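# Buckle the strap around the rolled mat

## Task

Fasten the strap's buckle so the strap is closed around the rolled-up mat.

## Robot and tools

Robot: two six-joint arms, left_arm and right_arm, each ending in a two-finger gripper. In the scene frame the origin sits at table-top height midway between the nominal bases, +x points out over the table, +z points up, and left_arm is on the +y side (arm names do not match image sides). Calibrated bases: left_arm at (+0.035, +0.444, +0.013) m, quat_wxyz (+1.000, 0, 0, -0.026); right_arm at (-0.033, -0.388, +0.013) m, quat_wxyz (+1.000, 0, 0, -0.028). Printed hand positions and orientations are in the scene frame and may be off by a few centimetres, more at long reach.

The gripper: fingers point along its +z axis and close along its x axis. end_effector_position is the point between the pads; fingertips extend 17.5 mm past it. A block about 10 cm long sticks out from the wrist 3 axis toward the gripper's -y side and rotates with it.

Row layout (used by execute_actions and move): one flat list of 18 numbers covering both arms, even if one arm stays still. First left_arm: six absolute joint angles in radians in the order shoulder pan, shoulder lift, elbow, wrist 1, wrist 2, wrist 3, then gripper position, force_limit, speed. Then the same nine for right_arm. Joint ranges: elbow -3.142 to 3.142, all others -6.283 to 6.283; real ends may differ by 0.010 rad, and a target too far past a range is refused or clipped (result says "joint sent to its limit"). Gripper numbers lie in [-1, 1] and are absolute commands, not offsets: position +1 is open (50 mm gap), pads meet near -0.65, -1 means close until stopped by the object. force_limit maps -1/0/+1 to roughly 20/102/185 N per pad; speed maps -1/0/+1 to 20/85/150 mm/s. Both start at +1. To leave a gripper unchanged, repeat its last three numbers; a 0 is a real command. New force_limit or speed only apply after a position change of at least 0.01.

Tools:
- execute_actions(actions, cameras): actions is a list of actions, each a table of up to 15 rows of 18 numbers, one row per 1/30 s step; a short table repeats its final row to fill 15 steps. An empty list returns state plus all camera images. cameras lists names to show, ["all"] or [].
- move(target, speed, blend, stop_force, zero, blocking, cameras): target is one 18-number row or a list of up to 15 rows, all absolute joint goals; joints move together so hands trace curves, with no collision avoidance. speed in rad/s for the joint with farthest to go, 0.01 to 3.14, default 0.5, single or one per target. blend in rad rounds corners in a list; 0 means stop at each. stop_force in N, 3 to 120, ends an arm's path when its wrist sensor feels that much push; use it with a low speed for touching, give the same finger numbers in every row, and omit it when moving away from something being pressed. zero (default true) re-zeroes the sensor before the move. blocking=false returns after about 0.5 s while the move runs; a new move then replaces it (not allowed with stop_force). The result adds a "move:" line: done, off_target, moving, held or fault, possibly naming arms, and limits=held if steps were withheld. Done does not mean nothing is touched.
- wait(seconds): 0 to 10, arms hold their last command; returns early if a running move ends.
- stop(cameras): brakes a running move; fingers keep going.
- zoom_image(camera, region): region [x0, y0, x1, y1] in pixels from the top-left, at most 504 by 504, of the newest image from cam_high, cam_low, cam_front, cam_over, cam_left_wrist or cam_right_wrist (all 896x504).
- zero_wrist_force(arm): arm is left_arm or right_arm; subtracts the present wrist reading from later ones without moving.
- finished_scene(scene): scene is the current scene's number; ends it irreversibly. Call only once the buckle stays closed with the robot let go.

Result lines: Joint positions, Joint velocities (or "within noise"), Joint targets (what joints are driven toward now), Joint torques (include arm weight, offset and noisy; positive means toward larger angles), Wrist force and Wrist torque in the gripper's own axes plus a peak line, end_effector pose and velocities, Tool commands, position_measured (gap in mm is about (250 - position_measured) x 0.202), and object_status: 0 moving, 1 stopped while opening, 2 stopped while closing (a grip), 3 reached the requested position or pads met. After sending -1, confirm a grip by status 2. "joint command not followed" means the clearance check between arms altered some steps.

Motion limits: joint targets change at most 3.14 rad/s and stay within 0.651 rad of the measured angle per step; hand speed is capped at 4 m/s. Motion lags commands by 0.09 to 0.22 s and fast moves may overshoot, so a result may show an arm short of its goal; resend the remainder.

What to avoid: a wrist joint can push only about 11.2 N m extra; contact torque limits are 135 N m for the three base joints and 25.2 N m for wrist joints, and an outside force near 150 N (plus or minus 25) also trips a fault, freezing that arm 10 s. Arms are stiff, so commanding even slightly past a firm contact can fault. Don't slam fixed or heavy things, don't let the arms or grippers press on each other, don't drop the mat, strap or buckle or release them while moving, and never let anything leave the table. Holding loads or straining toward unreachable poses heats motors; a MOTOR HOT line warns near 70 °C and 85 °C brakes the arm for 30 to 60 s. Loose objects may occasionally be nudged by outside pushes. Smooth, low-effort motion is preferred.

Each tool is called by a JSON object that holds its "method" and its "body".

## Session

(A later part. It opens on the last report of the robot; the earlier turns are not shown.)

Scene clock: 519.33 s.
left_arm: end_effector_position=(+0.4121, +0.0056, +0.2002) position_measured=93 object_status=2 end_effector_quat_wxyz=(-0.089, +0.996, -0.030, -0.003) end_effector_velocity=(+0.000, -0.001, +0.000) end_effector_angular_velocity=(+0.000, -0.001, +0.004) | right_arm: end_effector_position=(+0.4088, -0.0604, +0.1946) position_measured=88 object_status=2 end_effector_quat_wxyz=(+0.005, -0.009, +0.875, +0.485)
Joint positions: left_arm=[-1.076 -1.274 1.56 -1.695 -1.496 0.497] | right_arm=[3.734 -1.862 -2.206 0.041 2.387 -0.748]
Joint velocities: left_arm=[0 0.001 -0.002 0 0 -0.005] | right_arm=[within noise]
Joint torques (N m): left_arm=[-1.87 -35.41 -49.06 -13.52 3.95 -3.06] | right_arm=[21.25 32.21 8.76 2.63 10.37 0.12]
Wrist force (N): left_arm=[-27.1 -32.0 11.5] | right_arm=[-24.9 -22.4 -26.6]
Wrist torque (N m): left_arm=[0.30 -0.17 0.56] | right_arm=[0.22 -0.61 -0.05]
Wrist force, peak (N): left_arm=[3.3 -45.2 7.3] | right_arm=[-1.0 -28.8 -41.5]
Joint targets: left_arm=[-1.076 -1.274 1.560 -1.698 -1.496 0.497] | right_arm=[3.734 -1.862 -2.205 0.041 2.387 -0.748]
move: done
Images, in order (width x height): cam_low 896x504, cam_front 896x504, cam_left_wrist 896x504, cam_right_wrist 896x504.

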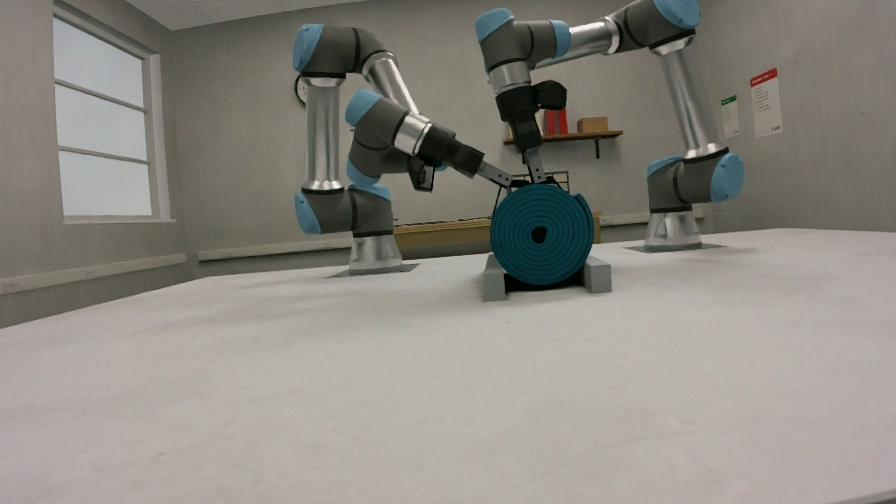

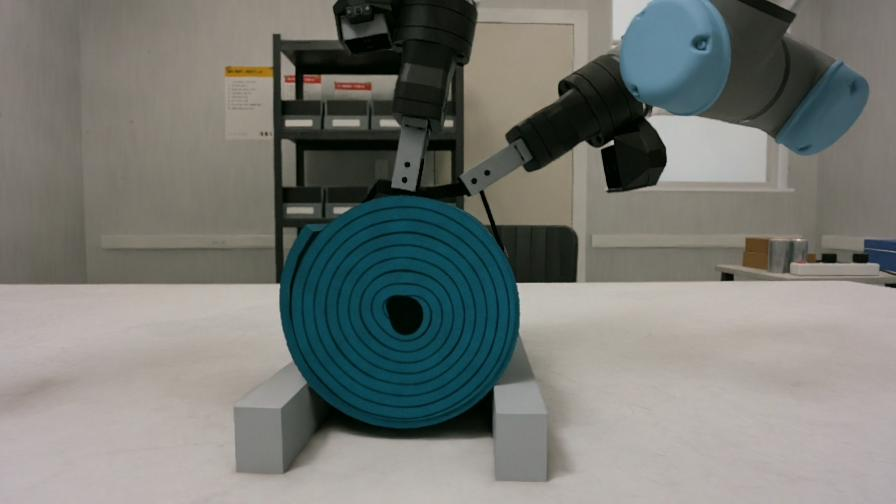

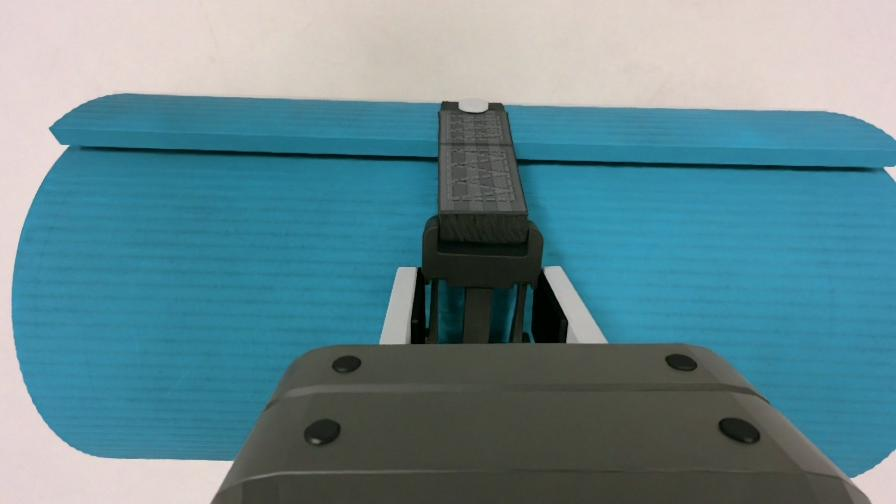

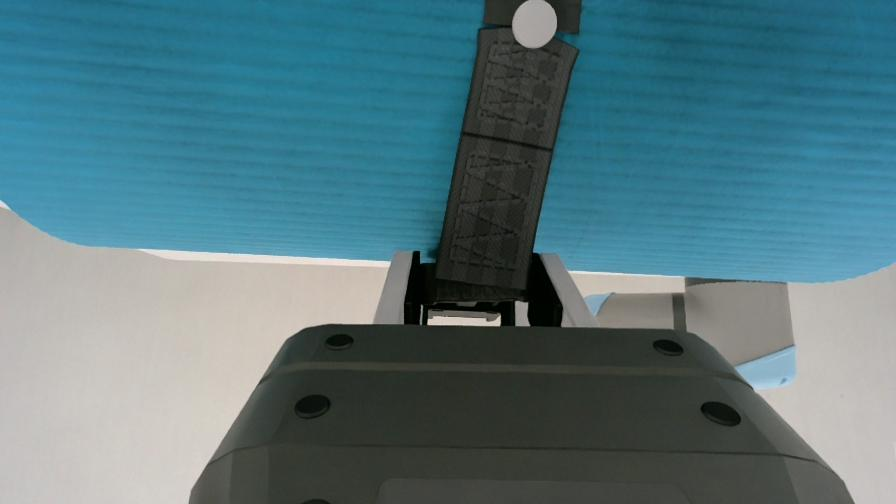

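{"method": "move", "body": {"target": [-1.0424,-1.3652,1.7071,-1.9127,-1.5708,0.536,-0.98,0,-1,3.6985,-1.9781,-2.2146,0.3038,2.5000,-0.659,-0.98,0,-1], "speed": 0.08, "cameras": ["cam_front","cam_low","cam_left_wrist","cam_right_wrist"]}}

{"method": "zoom_image", "body": {"camera": "cam_front", "region": [330, 150, 500, 230]}}

{"method": "zoom_image", "body": {"camera": "cam_low", "region": [490, 160, 600, 210]}}

{"method": "zoom_image", "body": {"camera": "cam_right_wrist", "region": [370, 230, 610, 350]}}

{"method": "zoom_image", "body": {"camera": "cam_left_wrist", "region": [370, 200, 610, 350]}}

Scene clock: 541.40 s.
left_arm: end_effector_position=(+0.4087, +0.0107, +0.2007) position_measured=93 object_status=2 end_effector_quat_wxyz=(+0.000, +1.000, -0.030, +0.000) end_effector_velocity=(+0.000, +0.000, +0.001) end_effector_angular_velocity=(+0.002, -0.001, -0.002) | right_arm: end_effector_position=(+0.4089, -0.0613, +0.1927) position_measured=88 object_status=2 end_effector_quat_wxyz=(+0.006, -0.008, +0.839, +0.545)
Joint positions: left_arm=[-1.042 -1.365 1.707 -1.913 -1.571 0.536] | right_arm=[3.698 -1.978 -2.215 0.304 2.5 -0.659]
Joint velocities: left_arm=[-0.001 -0.001 -0.003 0.005 0.001 0] | right_arm=[within noise]
Joint torques (N m): left_arm=[-1.85 -31.52 -34.45 -2.46 -0.25 0.74] | right_arm=[3.38 44.37 9.04 3.33 -0.33 -0.87]
Wrist force (N): left_arm=[2.4 -9.5 2.4] | right_arm=[1.5 -9.2 -5.9]
Wrist torque (N m): left_arm=[0.08 0.03 -0.12] | right_arm=[0.05 0.76 -0.44]
Wrist force, peak (N): left_arm=[-28.9 -33.4 12.1] | right_arm=[-26.5 -23.1 -27.8]
Joint targets: left_arm=[-1.042 -1.365 1.707 -1.913 -1.571 0.536] | right_arm=[3.699 -1.978 -2.215 0.304 2.500 -0.659]
move: done
Images, in order (width x height): cam_low 896x504, cam_front 896x504, cam_left_wrist 896x504, cam_right_wrist 896x504.

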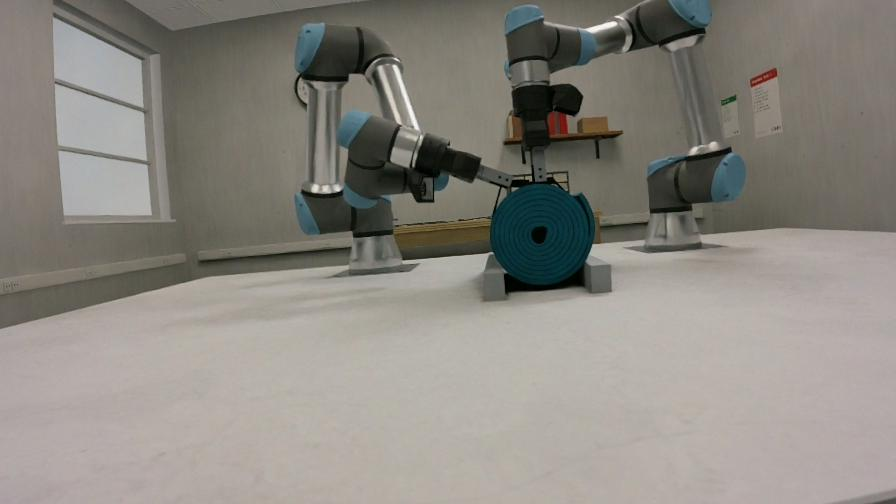

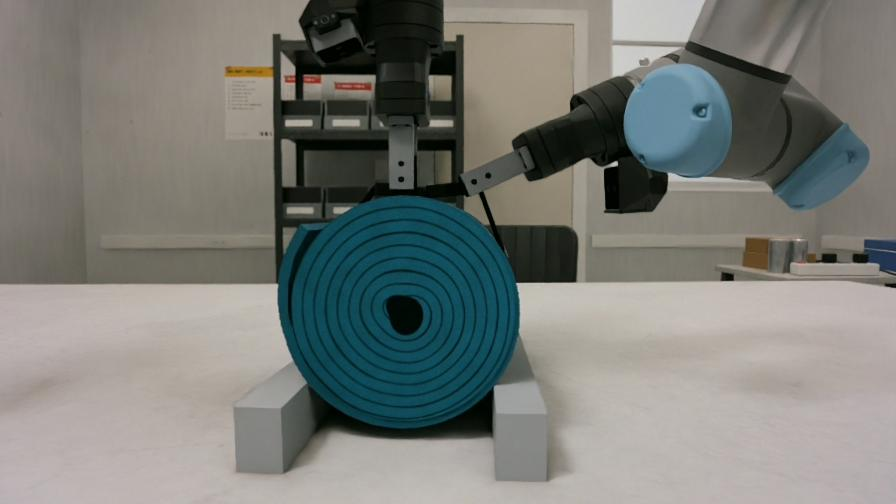

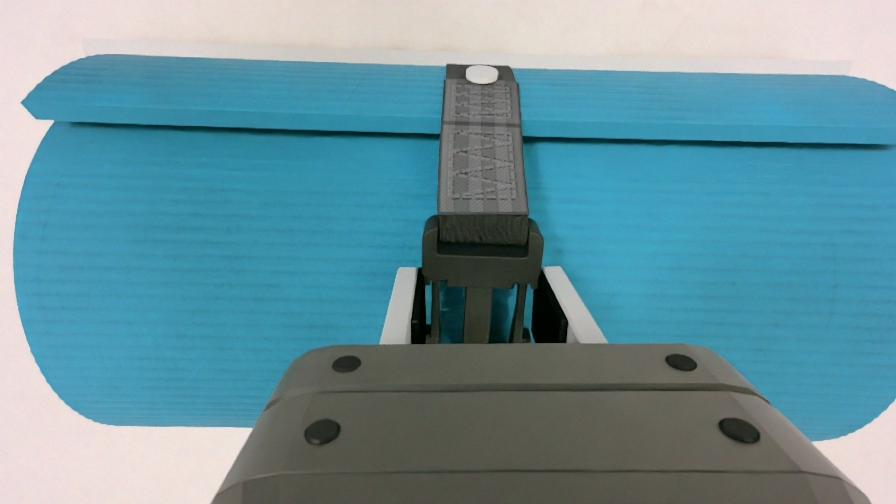

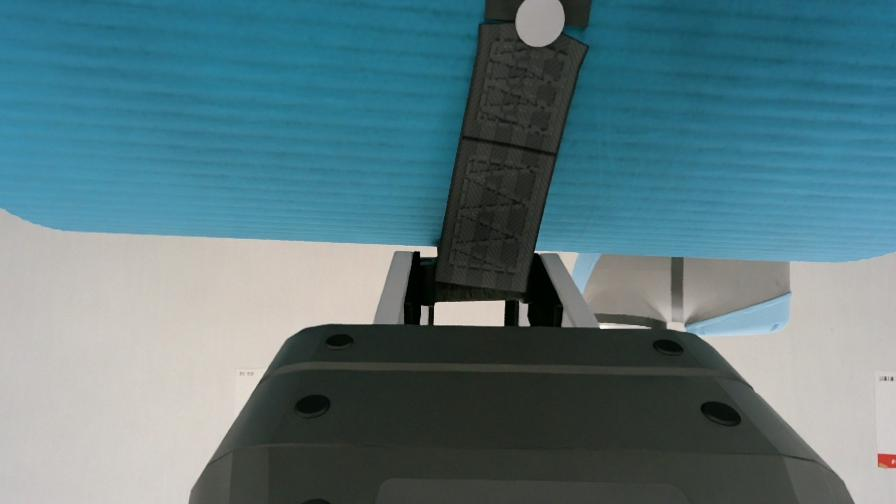

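Scaled by 2.965.

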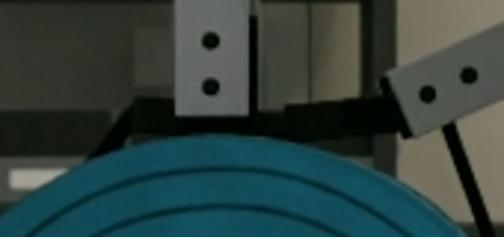

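Scaled by 4.582.

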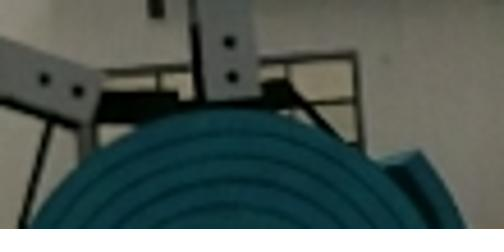

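Scaled by 2.100.

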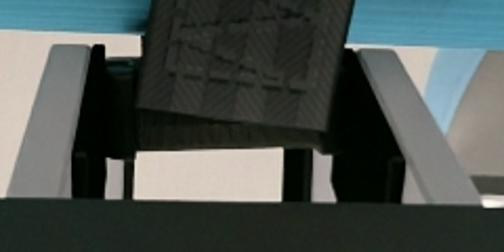

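Scaled by 2.100.

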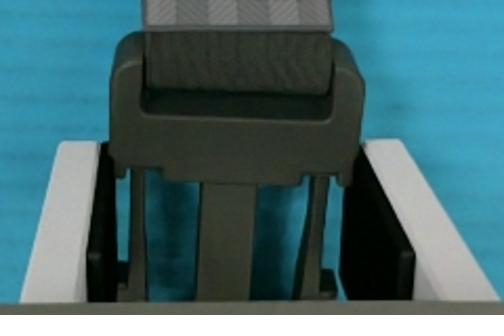

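{"method": "move", "body": {"target": [-1.0330,-1.3740,1.7130,-1.9098,-1.5708,0.545,-0.98,0,-1,3.6985,-1.9781,-2.2146,0.3038,2.5000,-0.579,-0.98,0,-1], "speed": 0.05, "cameras": ["cam_front","cam_high","cam_left_wrist","cam_right_wrist"]}}

{"method": "zoom_image", "body": {"camera": "cam_front", "region": [370, 165, 480, 215]}}

{"method": "zoom_image", "body": {"camera": "cam_high", "region": [410, 180, 480, 225]}}

{"method": "zoom_image", "body": {"camera": "cam_right_wrist", "region": [370, 230, 610, 350]}}

Scene clock: 562.50 s.
left_arm: end_effector_position=(+0.4112, +0.0172, +0.2025) position_measured=93 object_status=2 end_effector_quat_wxyz=(+0.000, +1.000, -0.030, +0.000) | right_arm: end_effector_position=(+0.4089, -0.0613, +0.1928) position_measured=88 object_status=2 end_effector_quat_wxyz=(-0.016, +0.026, +0.838, +0.544)
Joint positions: left_arm=[-1.033 -1.374 1.713 -1.91 -1.571 0.545] | right_arm=[3.699 -1.978 -2.215 0.304 2.5 -0.579]
Joint torques (N m): left_arm=[4.48 -40.62 -19.54 -1.05 -0.37 1.57] | right_arm=[-5.91 39.41 8.45 3.57 0.54 -0.84]
Wrist force (N): left_arm=[-0.5 -0.3 1.6] | right_arm=[-1.0 -4.6 -0.1]
Wrist torque (N m): left_arm=[0.11 0.08 -0.08] | right_arm=[0.25 0.49 -0.48]
Wrist force, peak (N): left_arm=[2.5 -9.4 2.4] | right_arm=[1.2 -9.6 -5.5]
Joint targets: left_arm=[-1.033 -1.374 1.713 -1.910 -1.571 0.545] | right_arm=[3.699 -1.978 -2.215 0.304 2.500 -0.579]
move: done
Images, in order (width x height): cam_high 896x504, cam_front 896x504, cam_left_wrist 896x504, cam_right_wrist 896x504.

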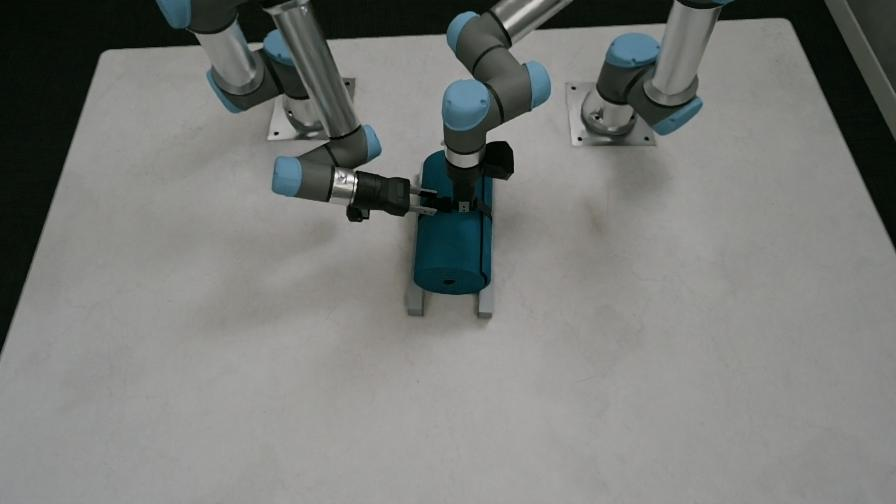

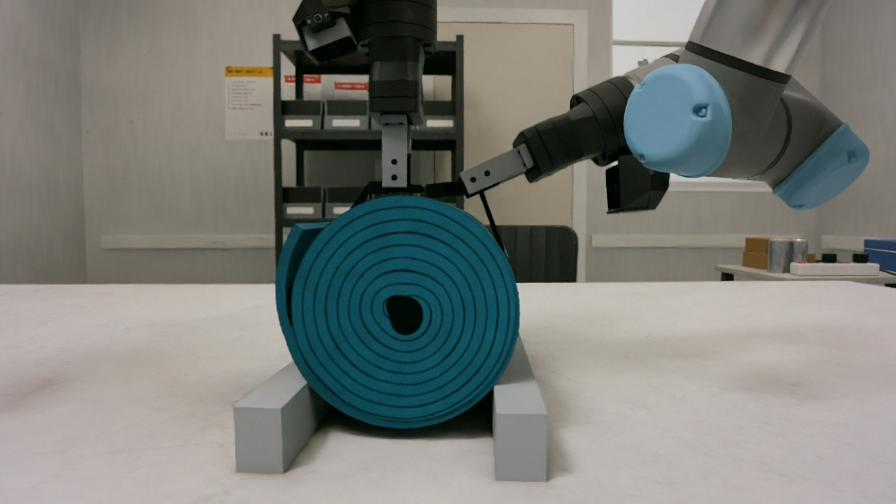

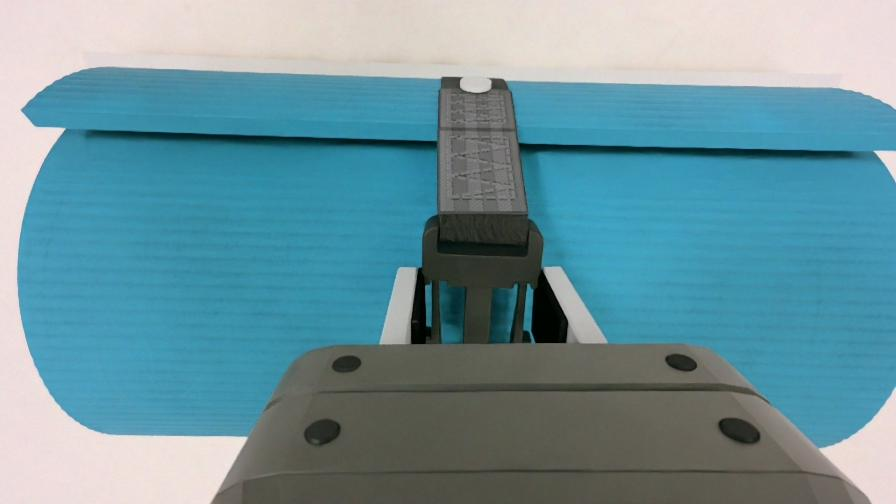

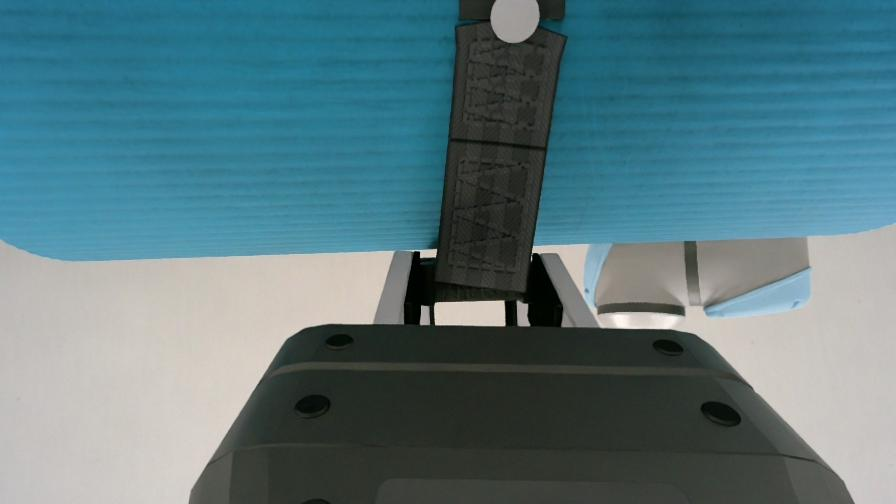

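Scaled by 4.582.

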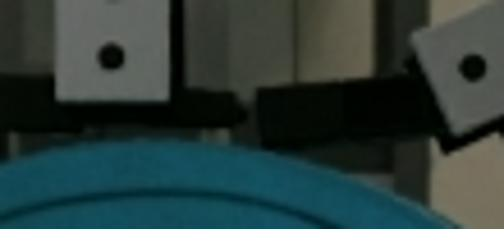

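Scaled by 7.200.

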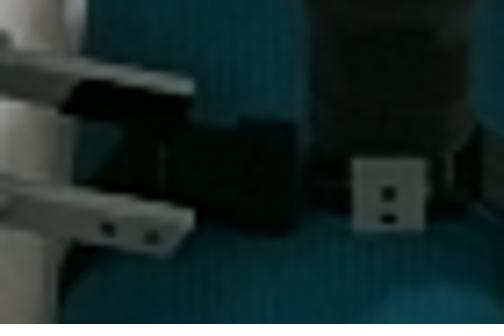

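Scaled by 2.100.

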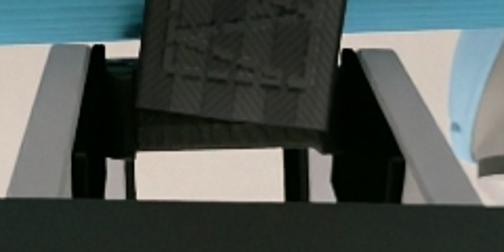

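{"method": "move", "body": {"target": [[-1.0321,-1.3645,1.7044,-1.9107,-1.5708,0.547,-0.98,0,-1,3.6985,-1.9781,-2.2146,0.3038,2.5000,-0.579,-0.98,0,-1],[-1.0528,-1.3251,1.6546,-1.9003,-1.5708,0.527,-0.98,0,-1,3.6985,-1.9781,-2.2146,0.3038,2.5000,-0.579,-0.98,0,-1]], "speed": 0.04, "stop_force": 60, "cameras": ["cam_front","cam_high","cam_left_wrist","cam_right_wrist"]}}

{"method": "zoom_image", "body": {"camera": "cam_front", "region": [370, 165, 480, 215]}}

{"method": "zoom_image", "body": {"camera": "cam_left_wrist", "region": [370, 200, 610, 350]}}

{"method": "zoom_image", "body": {"camera": "cam_right_wrist", "region": [370, 230, 610, 350]}}

Scene clock: 578.40 s.
left_arm: end_effector_position=(+0.4083, -0.0012, +0.1981) position_measured=253 object_status=3 end_effector_quat_wxyz=(-0.015, +0.999, -0.030, -0.008) | right_arm: end_effector_position=(+0.4089, -0.0613, +0.1928) position_measured=88 object_status=2 end_effector_quat_wxyz=(-0.016, +0.025, +0.838, +0.544)
Joint positions: left_arm=[-1.053 -1.325 1.655 -1.865 -1.571 0.527] | right_arm=[3.699 -1.978 -2.215 0.304 2.5 -0.579]
Joint torques (N m): left_arm=[-6.87 -44.94 -33.23 -14.38 -3.64 2.3] | right_arm=[12.07 33.11 25.13 6.34 2.56 -0.89]
Wrist force (N): left_arm=[-3.3 -44.2 -0.4] | right_arm=[-2.3 -24.5 -38.6]
Wrist torque (N m): left_arm=[0.04 0.10 0.15] | right_arm=[0.48 0.69 -0.58]
Wrist force, peak (N): left_arm=[-1.3 -61.7 -5.4] | right_arm=[0.5 -36.0 -52.7]
Joint targets: left_arm=[-1.053 -1.325 1.655 -1.869 -1.571 0.527] | right_arm=[3.699 -1.978 -2.215 0.304 2.500 -0.579]
move: contact (left_arm); path passed 1 of 2 targets; left_arm: the wrist 1 is farthest, 0.035 rad from its target
Images, in order (width x height): cam_high 896x504, cam_front 896x504, cam_left_wrist 896x504, cam_right_wrist 896x504.

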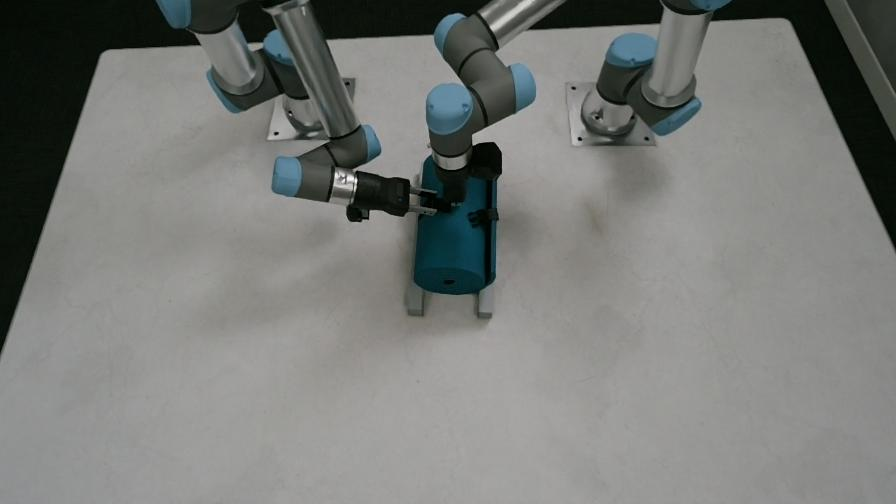

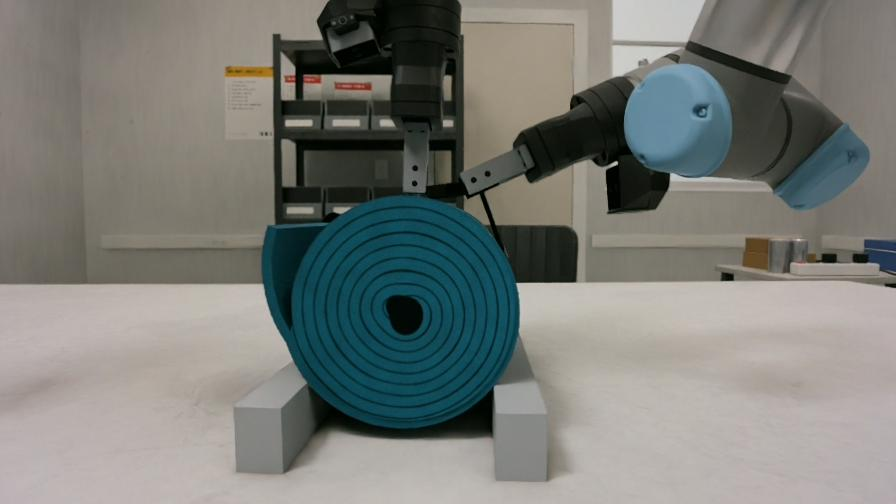

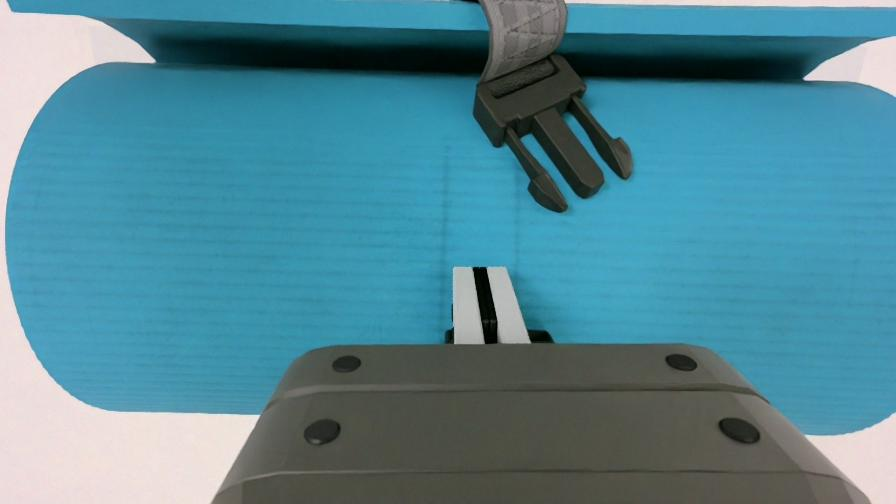

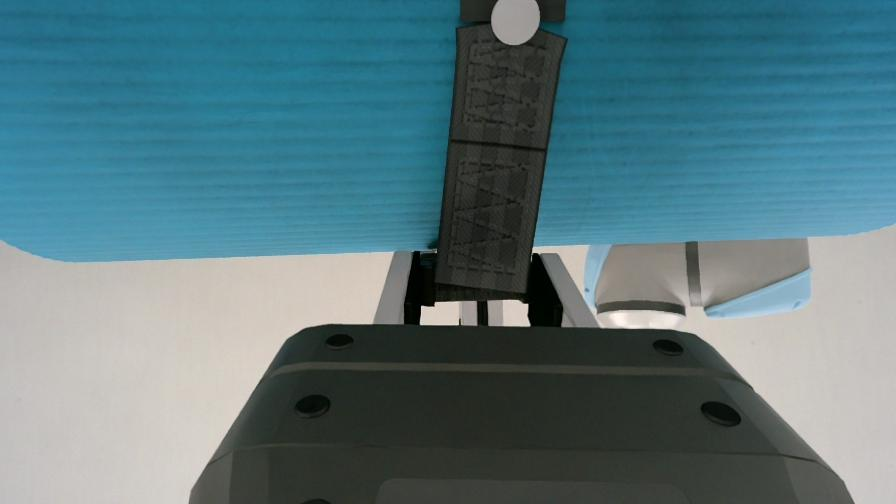

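Scaled by 4.582.

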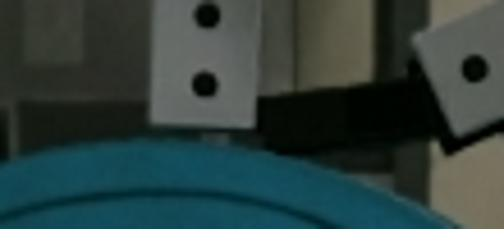

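Scaled by 2.100.

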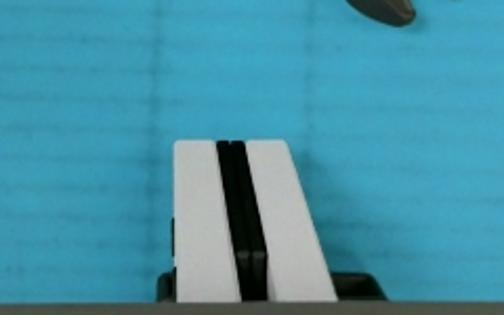

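Scaled by 2.100.

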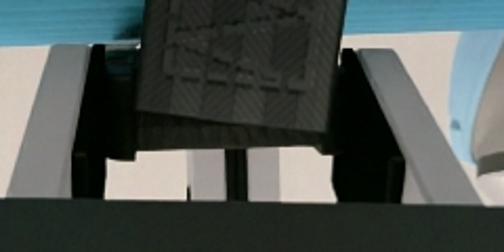

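{"method": "move", "body": {"target": [[-1.0321,-1.3853,1.6516,-1.8371,-1.5708,0.547,-0.98,0,-1,3.6985,-1.9781,-2.2146,0.3038,2.5000,-0.579,-0.98,0,-1],[-0.8653,-1.5875,2.0764,-2.4147,-1.8309,0.4,1,0,0,3.6985,-1.9781,-2.2146,0.3038,2.5000,-0.579,-0.98,0,-1]], "speed": 0.35, "cameras": ["cam_front","cam_over","cam_left_wrist"]}}

{"method": "zoom_image", "body": {"camera": "cam_over", "region": [250, 80, 500, 280]}}

Scene clock: 598.67 s.
left_arm: end_effector_position=(+0.4042, +0.0716, +0.2158) position_measured=3 object_status=3 end_effector_quat_wxyz=(+0.216, +0.971, +0.101, -0.022) | right_arm: end_effector_position=(+0.4089, -0.0613, +0.1928) position_measured=88 object_status=2 end_effector_quat_wxyz=(-0.016, +0.025, +0.838, +0.544)
Joint positions: left_arm=[-0.865 -1.588 2.076 -2.415 -1.831 0.4] | right_arm=[3.698 -1.978 -2.215 0.304 2.5 -0.579]
Joint torques (N m): left_arm=[-8.03 -16.57 -15.74 -6.03 -2.12 2.45] | right_arm=[-5.88 31.72 8.29 4.3 2.41 -1.01]
Motor temperatures (°C): left_arm=[28 34 32 34 37 34] | right_arm=[39 36 26 30 46 40]
Wrist force (N): left_arm=[-0.7 0.8 0.6] | right_arm=[-1.6 -4.7 0.0]
Wrist torque (N m): left_arm=[0.17 0.14 -0.09] | right_arm=[0.29 0.58 -0.48]
Wrist force, peak (N): left_arm=[-3.2 -44.4 -0.5] | right_arm=[-1.9 -25.0 -38.6]
Joint targets: left_arm=[-0.865 -1.587 2.076 -2.415 -1.831 0.400] | right_arm=[3.699 -1.978 -2.215 0.304 2.500 -0.579]
move: done
Images, in order (width x height): cam_front 896x504, cam_over 896x504, cam_left_wrist 896x504.

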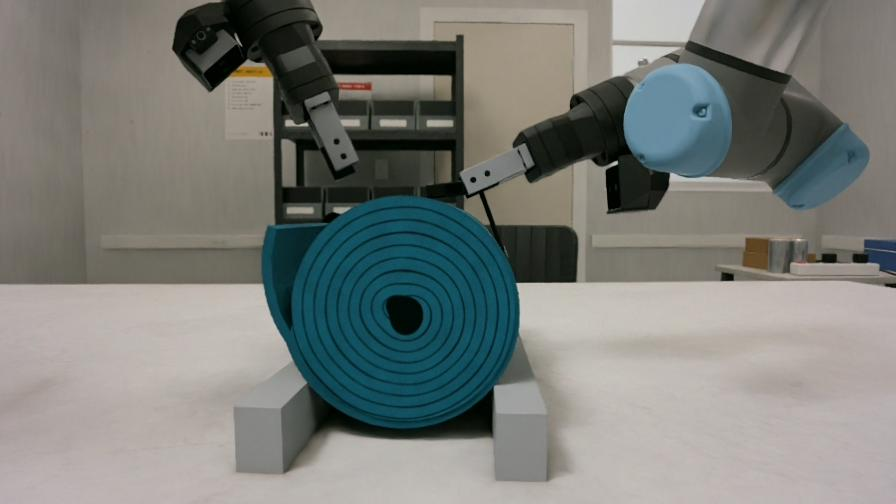

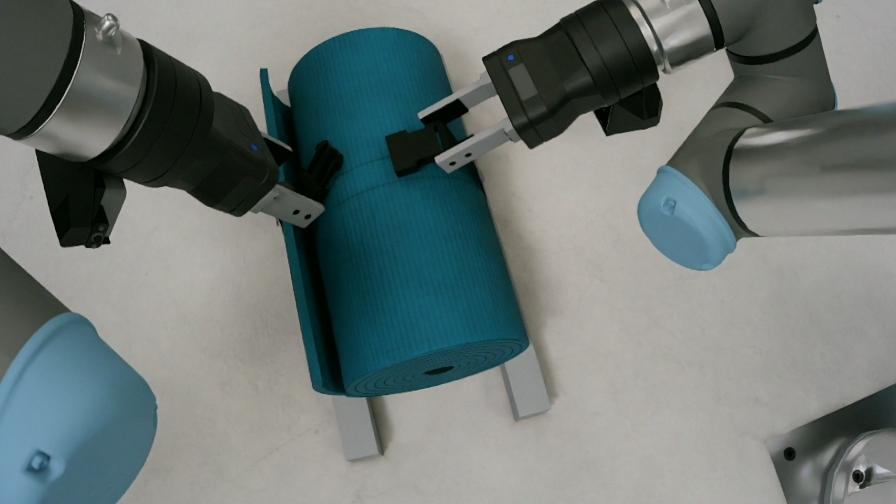

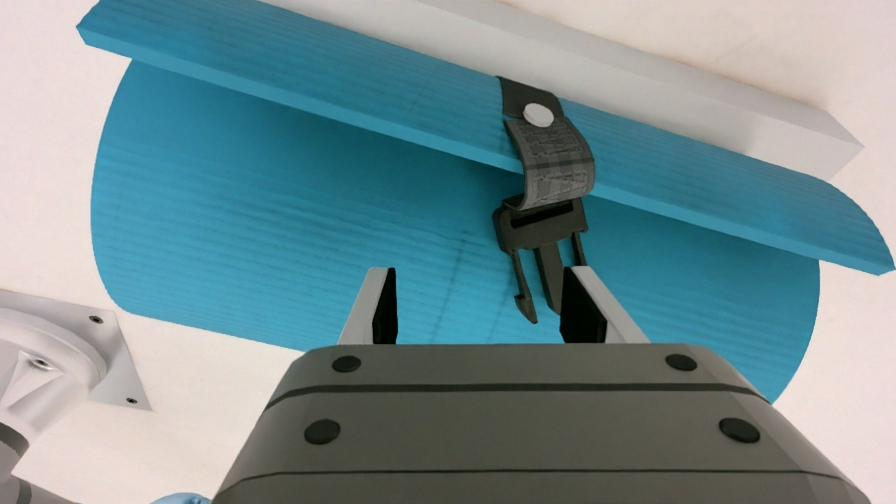

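Scaled by 2.016.

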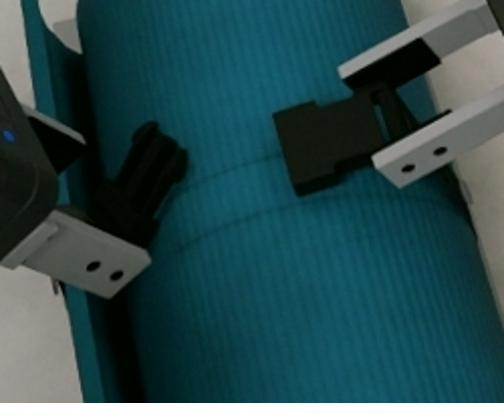

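{"method": "move", "body": {"target": [-0.8159,-1.5157,2.0628,-2.4601,-1.8477,0.435,1,0,0,3.6985,-1.9781,-2.2146,0.3038,2.5000,-0.579,-0.98,0,-1], "speed": 0.3, "cameras": ["cam_left_wrist"]}}

{"method": "move", "body": {"target": [-0.8337,-1.4579,2.0830,-2.5427,-1.8418,0.417,1,0,0,3.6985,-1.9781,-2.2146,0.3038,2.5000,-0.579,-0.98,0,-1], "speed": 0.06, "stop_force": 15, "cameras": ["cam_front","cam_left_wrist"]}}

Scene clock: 615.80 s.
left_arm: end_effector_position=(+0.4295, +0.0751, +0.1943) position_measured=3 object_status=3 end_effector_quat_wxyz=(+0.216, +0.970, +0.107, -0.024) end_effector_velocity=(-0.002, +0.001, +0.000) end_effector_angular_velocity=(+0.004, +0.003, +0.003) | right_arm: end_effector_position=(+0.4089, -0.0613, +0.1928) position_measured=88 object_status=2 end_effector_quat_wxyz=(-0.016, +0.025, +0.838, +0.544)
Joint positions: left_arm=[-0.816 -1.516 2.063 -2.46 -1.848 0.435] | right_arm=[3.698 -1.978 -2.215 0.304 2.5 -0.579]
Joint velocities: left_arm=[-0.003 -0.005 0.002 0.006 0.002 -0.006] | right_arm=[within noise]
Joint torques (N m): left_arm=[-6.37 -36.52 -16.28 -1.19 1.33 -2.22] | right_arm=[-5.83 24.78 8.32 4.31 2.5 -0.83]
Wrist force (N): left_arm=[-1.0 0.8 0.4] | right_arm=[-1.6 -4.4 -0.2]
Wrist torque (N m): left_arm=[0.17 0.19 -0.16] | right_arm=[0.31 0.58 -0.48]
Wrist force, peak (N): left_arm=[-2.0 1.0 0.2] | right_arm=[-1.6 -4.7 0.0]
Joint targets: left_arm=[-0.816 -1.516 2.063 -2.460 -1.848 0.435] | right_arm=[3.699 -1.978 -2.215 0.304 2.500 -0.579]
move: done
Images, in order (width x height): cam_left_wrist 896x504.

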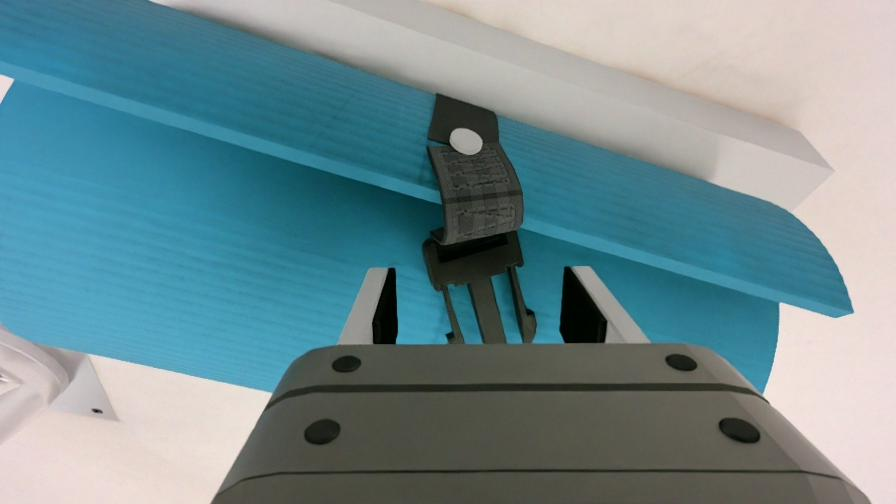

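Scene clock: 618.30 s.
left_arm: end_effector_position=(+0.4294, +0.0624, +0.1671) position_measured=3 object_status=3 end_effector_quat_wxyz=(+0.215, +0.970, +0.107, -0.024) | right_arm: end_effector_position=(+0.4089, -0.0613, +0.1928) position_measured=88 object_status=2 end_effector_quat_wxyz=(-0.016, +0.025, +0.838, +0.544)
Joint positions: left_arm=[-0.834 -1.458 2.083 -2.543 -1.842 0.417] | right_arm=[3.698 -1.978 -2.215 0.304 2.5 -0.579]
Joint torques (N m): left_arm=[9.06 -37.43 -28.5 -1.03 -1.89 2.23] | right_arm=[-6.29 24.93 8.7 4.27 2.43 -0.82]
Wrist force (N): left_arm=[-0.8 0.9 0.6] | right_arm=[-1.4 -4.3 -0.1]
Wrist torque (N m): left_arm=[0.19 0.15 -0.04] | right_arm=[0.32 0.55 -0.48]
Wrist force, peak (N): left_arm=[-0.8 0.9 1.0] | right_arm=[-1.5 -4.8 0.0]
Joint targets: left_arm=[-0.834 -1.458 2.083 -2.543 -1.842 0.417] | right_arm=[3.699 -1.978 -2.215 0.304 2.500 -0.579]
move: done
Images, in order (width x height): cam_front 896x504, cam_left_wrist 896x504.

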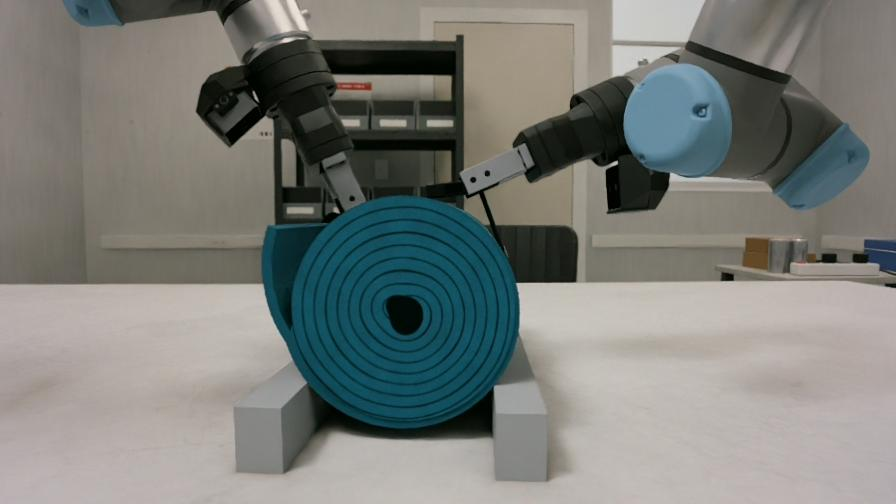

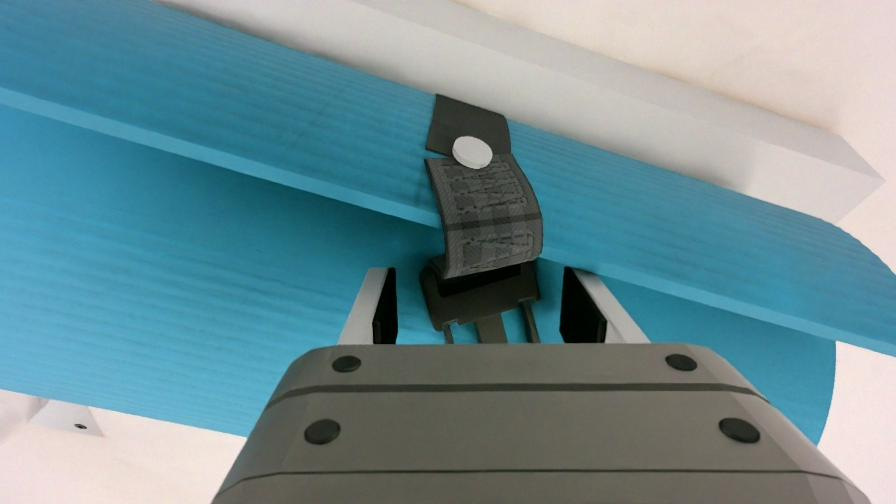

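{"method": "move", "body": {"target": [-0.8375,-1.4460,2.0872,-2.5595,-1.8405,0.400,1,0,-1,3.6985,-1.9781,-2.2146,0.3038,2.5000,-0.579,-0.98,0,-1], "speed": 0.05, "stop_force": 12}}

{"method": "move", "body": {"target": [-0.8375,-1.4460,2.0872,-2.5595,-1.8405,0.400,-1,0,-1,3.6985,-1.9781,-2.2146,0.3038,2.5000,-0.579,-0.98,0,-1], "cameras": ["cam_front","cam_left_wrist"]}}

{"method": "zoom_image", "body": {"camera": "cam_left_wrist", "region": [370, 200, 610, 350]}}

Scene clock: 624.37 s.
left_arm: end_effector_position=(+0.4293, +0.0615, +0.1650) position_measured=3 object_status=3 end_effector_quat_wxyz=(+0.215, +0.970, +0.110, -0.024) | right_arm: end_effector_position=(+0.4089, -0.0613, +0.1928) position_measured=88 object_status=2 end_effector_quat_wxyz=(-0.016, +0.025, +0.838, +0.544)
Joint positions: left_arm=[-0.835 -1.453 2.085 -2.549 -1.841 0.41] | right_arm=[3.698 -1.978 -2.215 0.304 2.5 -0.579]
Joint torques (N m): left_arm=[6.11 -28.66 -25.86 -0.5 -1.98 1.24] | right_arm=[-6.25 25.1 8.6 4.35 2.55 -0.87]
Wrist force (N): left_arm=[-1.1 -1.4 -13.9] | right_arm=[-1.6 -4.3 0.0]
Wrist torque (N m): left_arm=[0.01 -0.25 -0.07] | right_arm=[0.32 0.59 -0.48]
Wrist force, peak (N): left_arm=[-2.2 -4.9 -26.7] | right_arm=[-1.4 -4.7 0.0]
Joint targets: left_arm=[-0.835 -1.453 2.085 -2.549 -1.841 0.410] | right_arm=[3.699 -1.978 -2.215 0.304 2.500 -0.579]
move: contact (left_arm)

Scene clock: 625.47 s.
left_arm: end_effector_position=(+0.4276, +0.0610, +0.1655) position_measured=90 object_status=2 end_effector_quat_wxyz=(+0.216, +0.970, +0.108, -0.027) | right_arm: end_effector_position=(+0.4089, -0.0613, +0.1928) position_measured=88 object_status=2 end_effector_quat_wxyz=(-0.016, +0.025, +0.838, +0.544)
Joint positions: left_arm=[-0.835 -1.454 2.084 -2.546 -1.847 0.414] | right_arm=[3.698 -1.978 -2.215 0.304 2.5 -0.579]
Joint torques (N m): left_arm=[0.73 -27.5 -21.6 -4 -0.44 -0.57] | right_arm=[-6.73 24.35 7.85 4.24 2.49 -0.77]
Wrist force (N): left_arm=[-1.3 1.7 0.2] | right_arm=[-1.5 -4.1 -0.1]
Wrist torque (N m): left_arm=[0.32 0.22 -0.17] | right_arm=[0.32 0.56 -0.48]
Wrist force, peak (N): left_arm=[-60.9 -52.3 -149.8] | right_arm=[-1.3 -4.8 0.0]
Joint targets: left_arm=[-0.835 -1.454 2.084 -2.546 -1.847 0.414] | right_arm=[3.699 -1.978 -2.215 0.304 2.500 -0.579]
Tool commands: left_gripper/position=-1.0 left_gripper/force_limit=+0.003922 left_gripper/speed=-1.0 right_gripper/position=-0.98 right_gripper/force_limit=+0.0 right_gripper/speed=-1.0
FORCE FAULT: contact force on the left arm reached its limit, and that arm stopped. The contact can be on any part of that arm, not only on its tool. That arm's remaining commands of this call were not run. That arm is still stopped at the end of this call. That arm stays stopped for about 9 more seconds. Until then a move that you send moves the other arm only, and its call returns only when the move has ended. Once the stop has ended, the next robot result says so. If the stop ends while you think or write, that arm runs what you send next. While its stop runs, that arm takes no new command, but its gripper still runs the gripper command that each later call begins with. Until it ends, the stop uses up actions while you think or wait. An arm that is not stopped still takes commands.
move: fault (left_arm); left_arm: the wrist 1 is farthest, 0.014 rad from its target
Images, in order (width x height): cam_front 896x504, cam_left_wrist 896x504.

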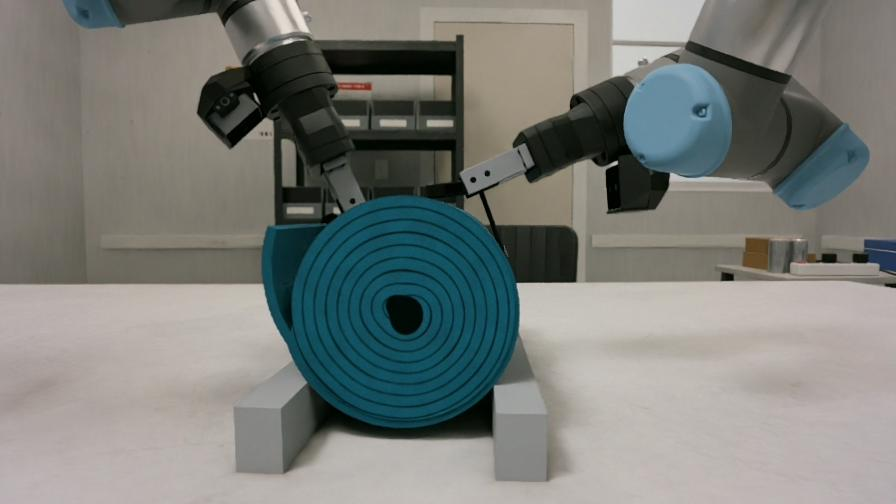

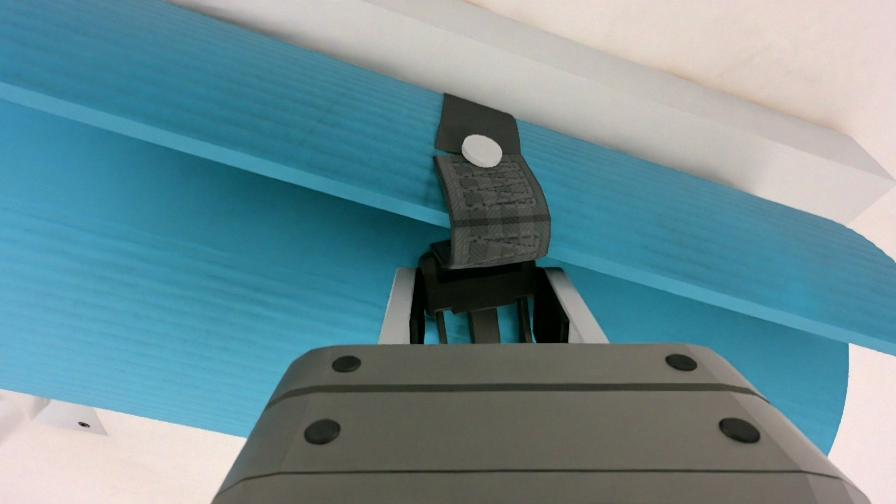

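Scaled by 2.100.

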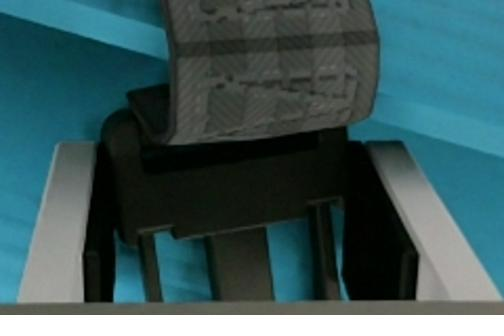

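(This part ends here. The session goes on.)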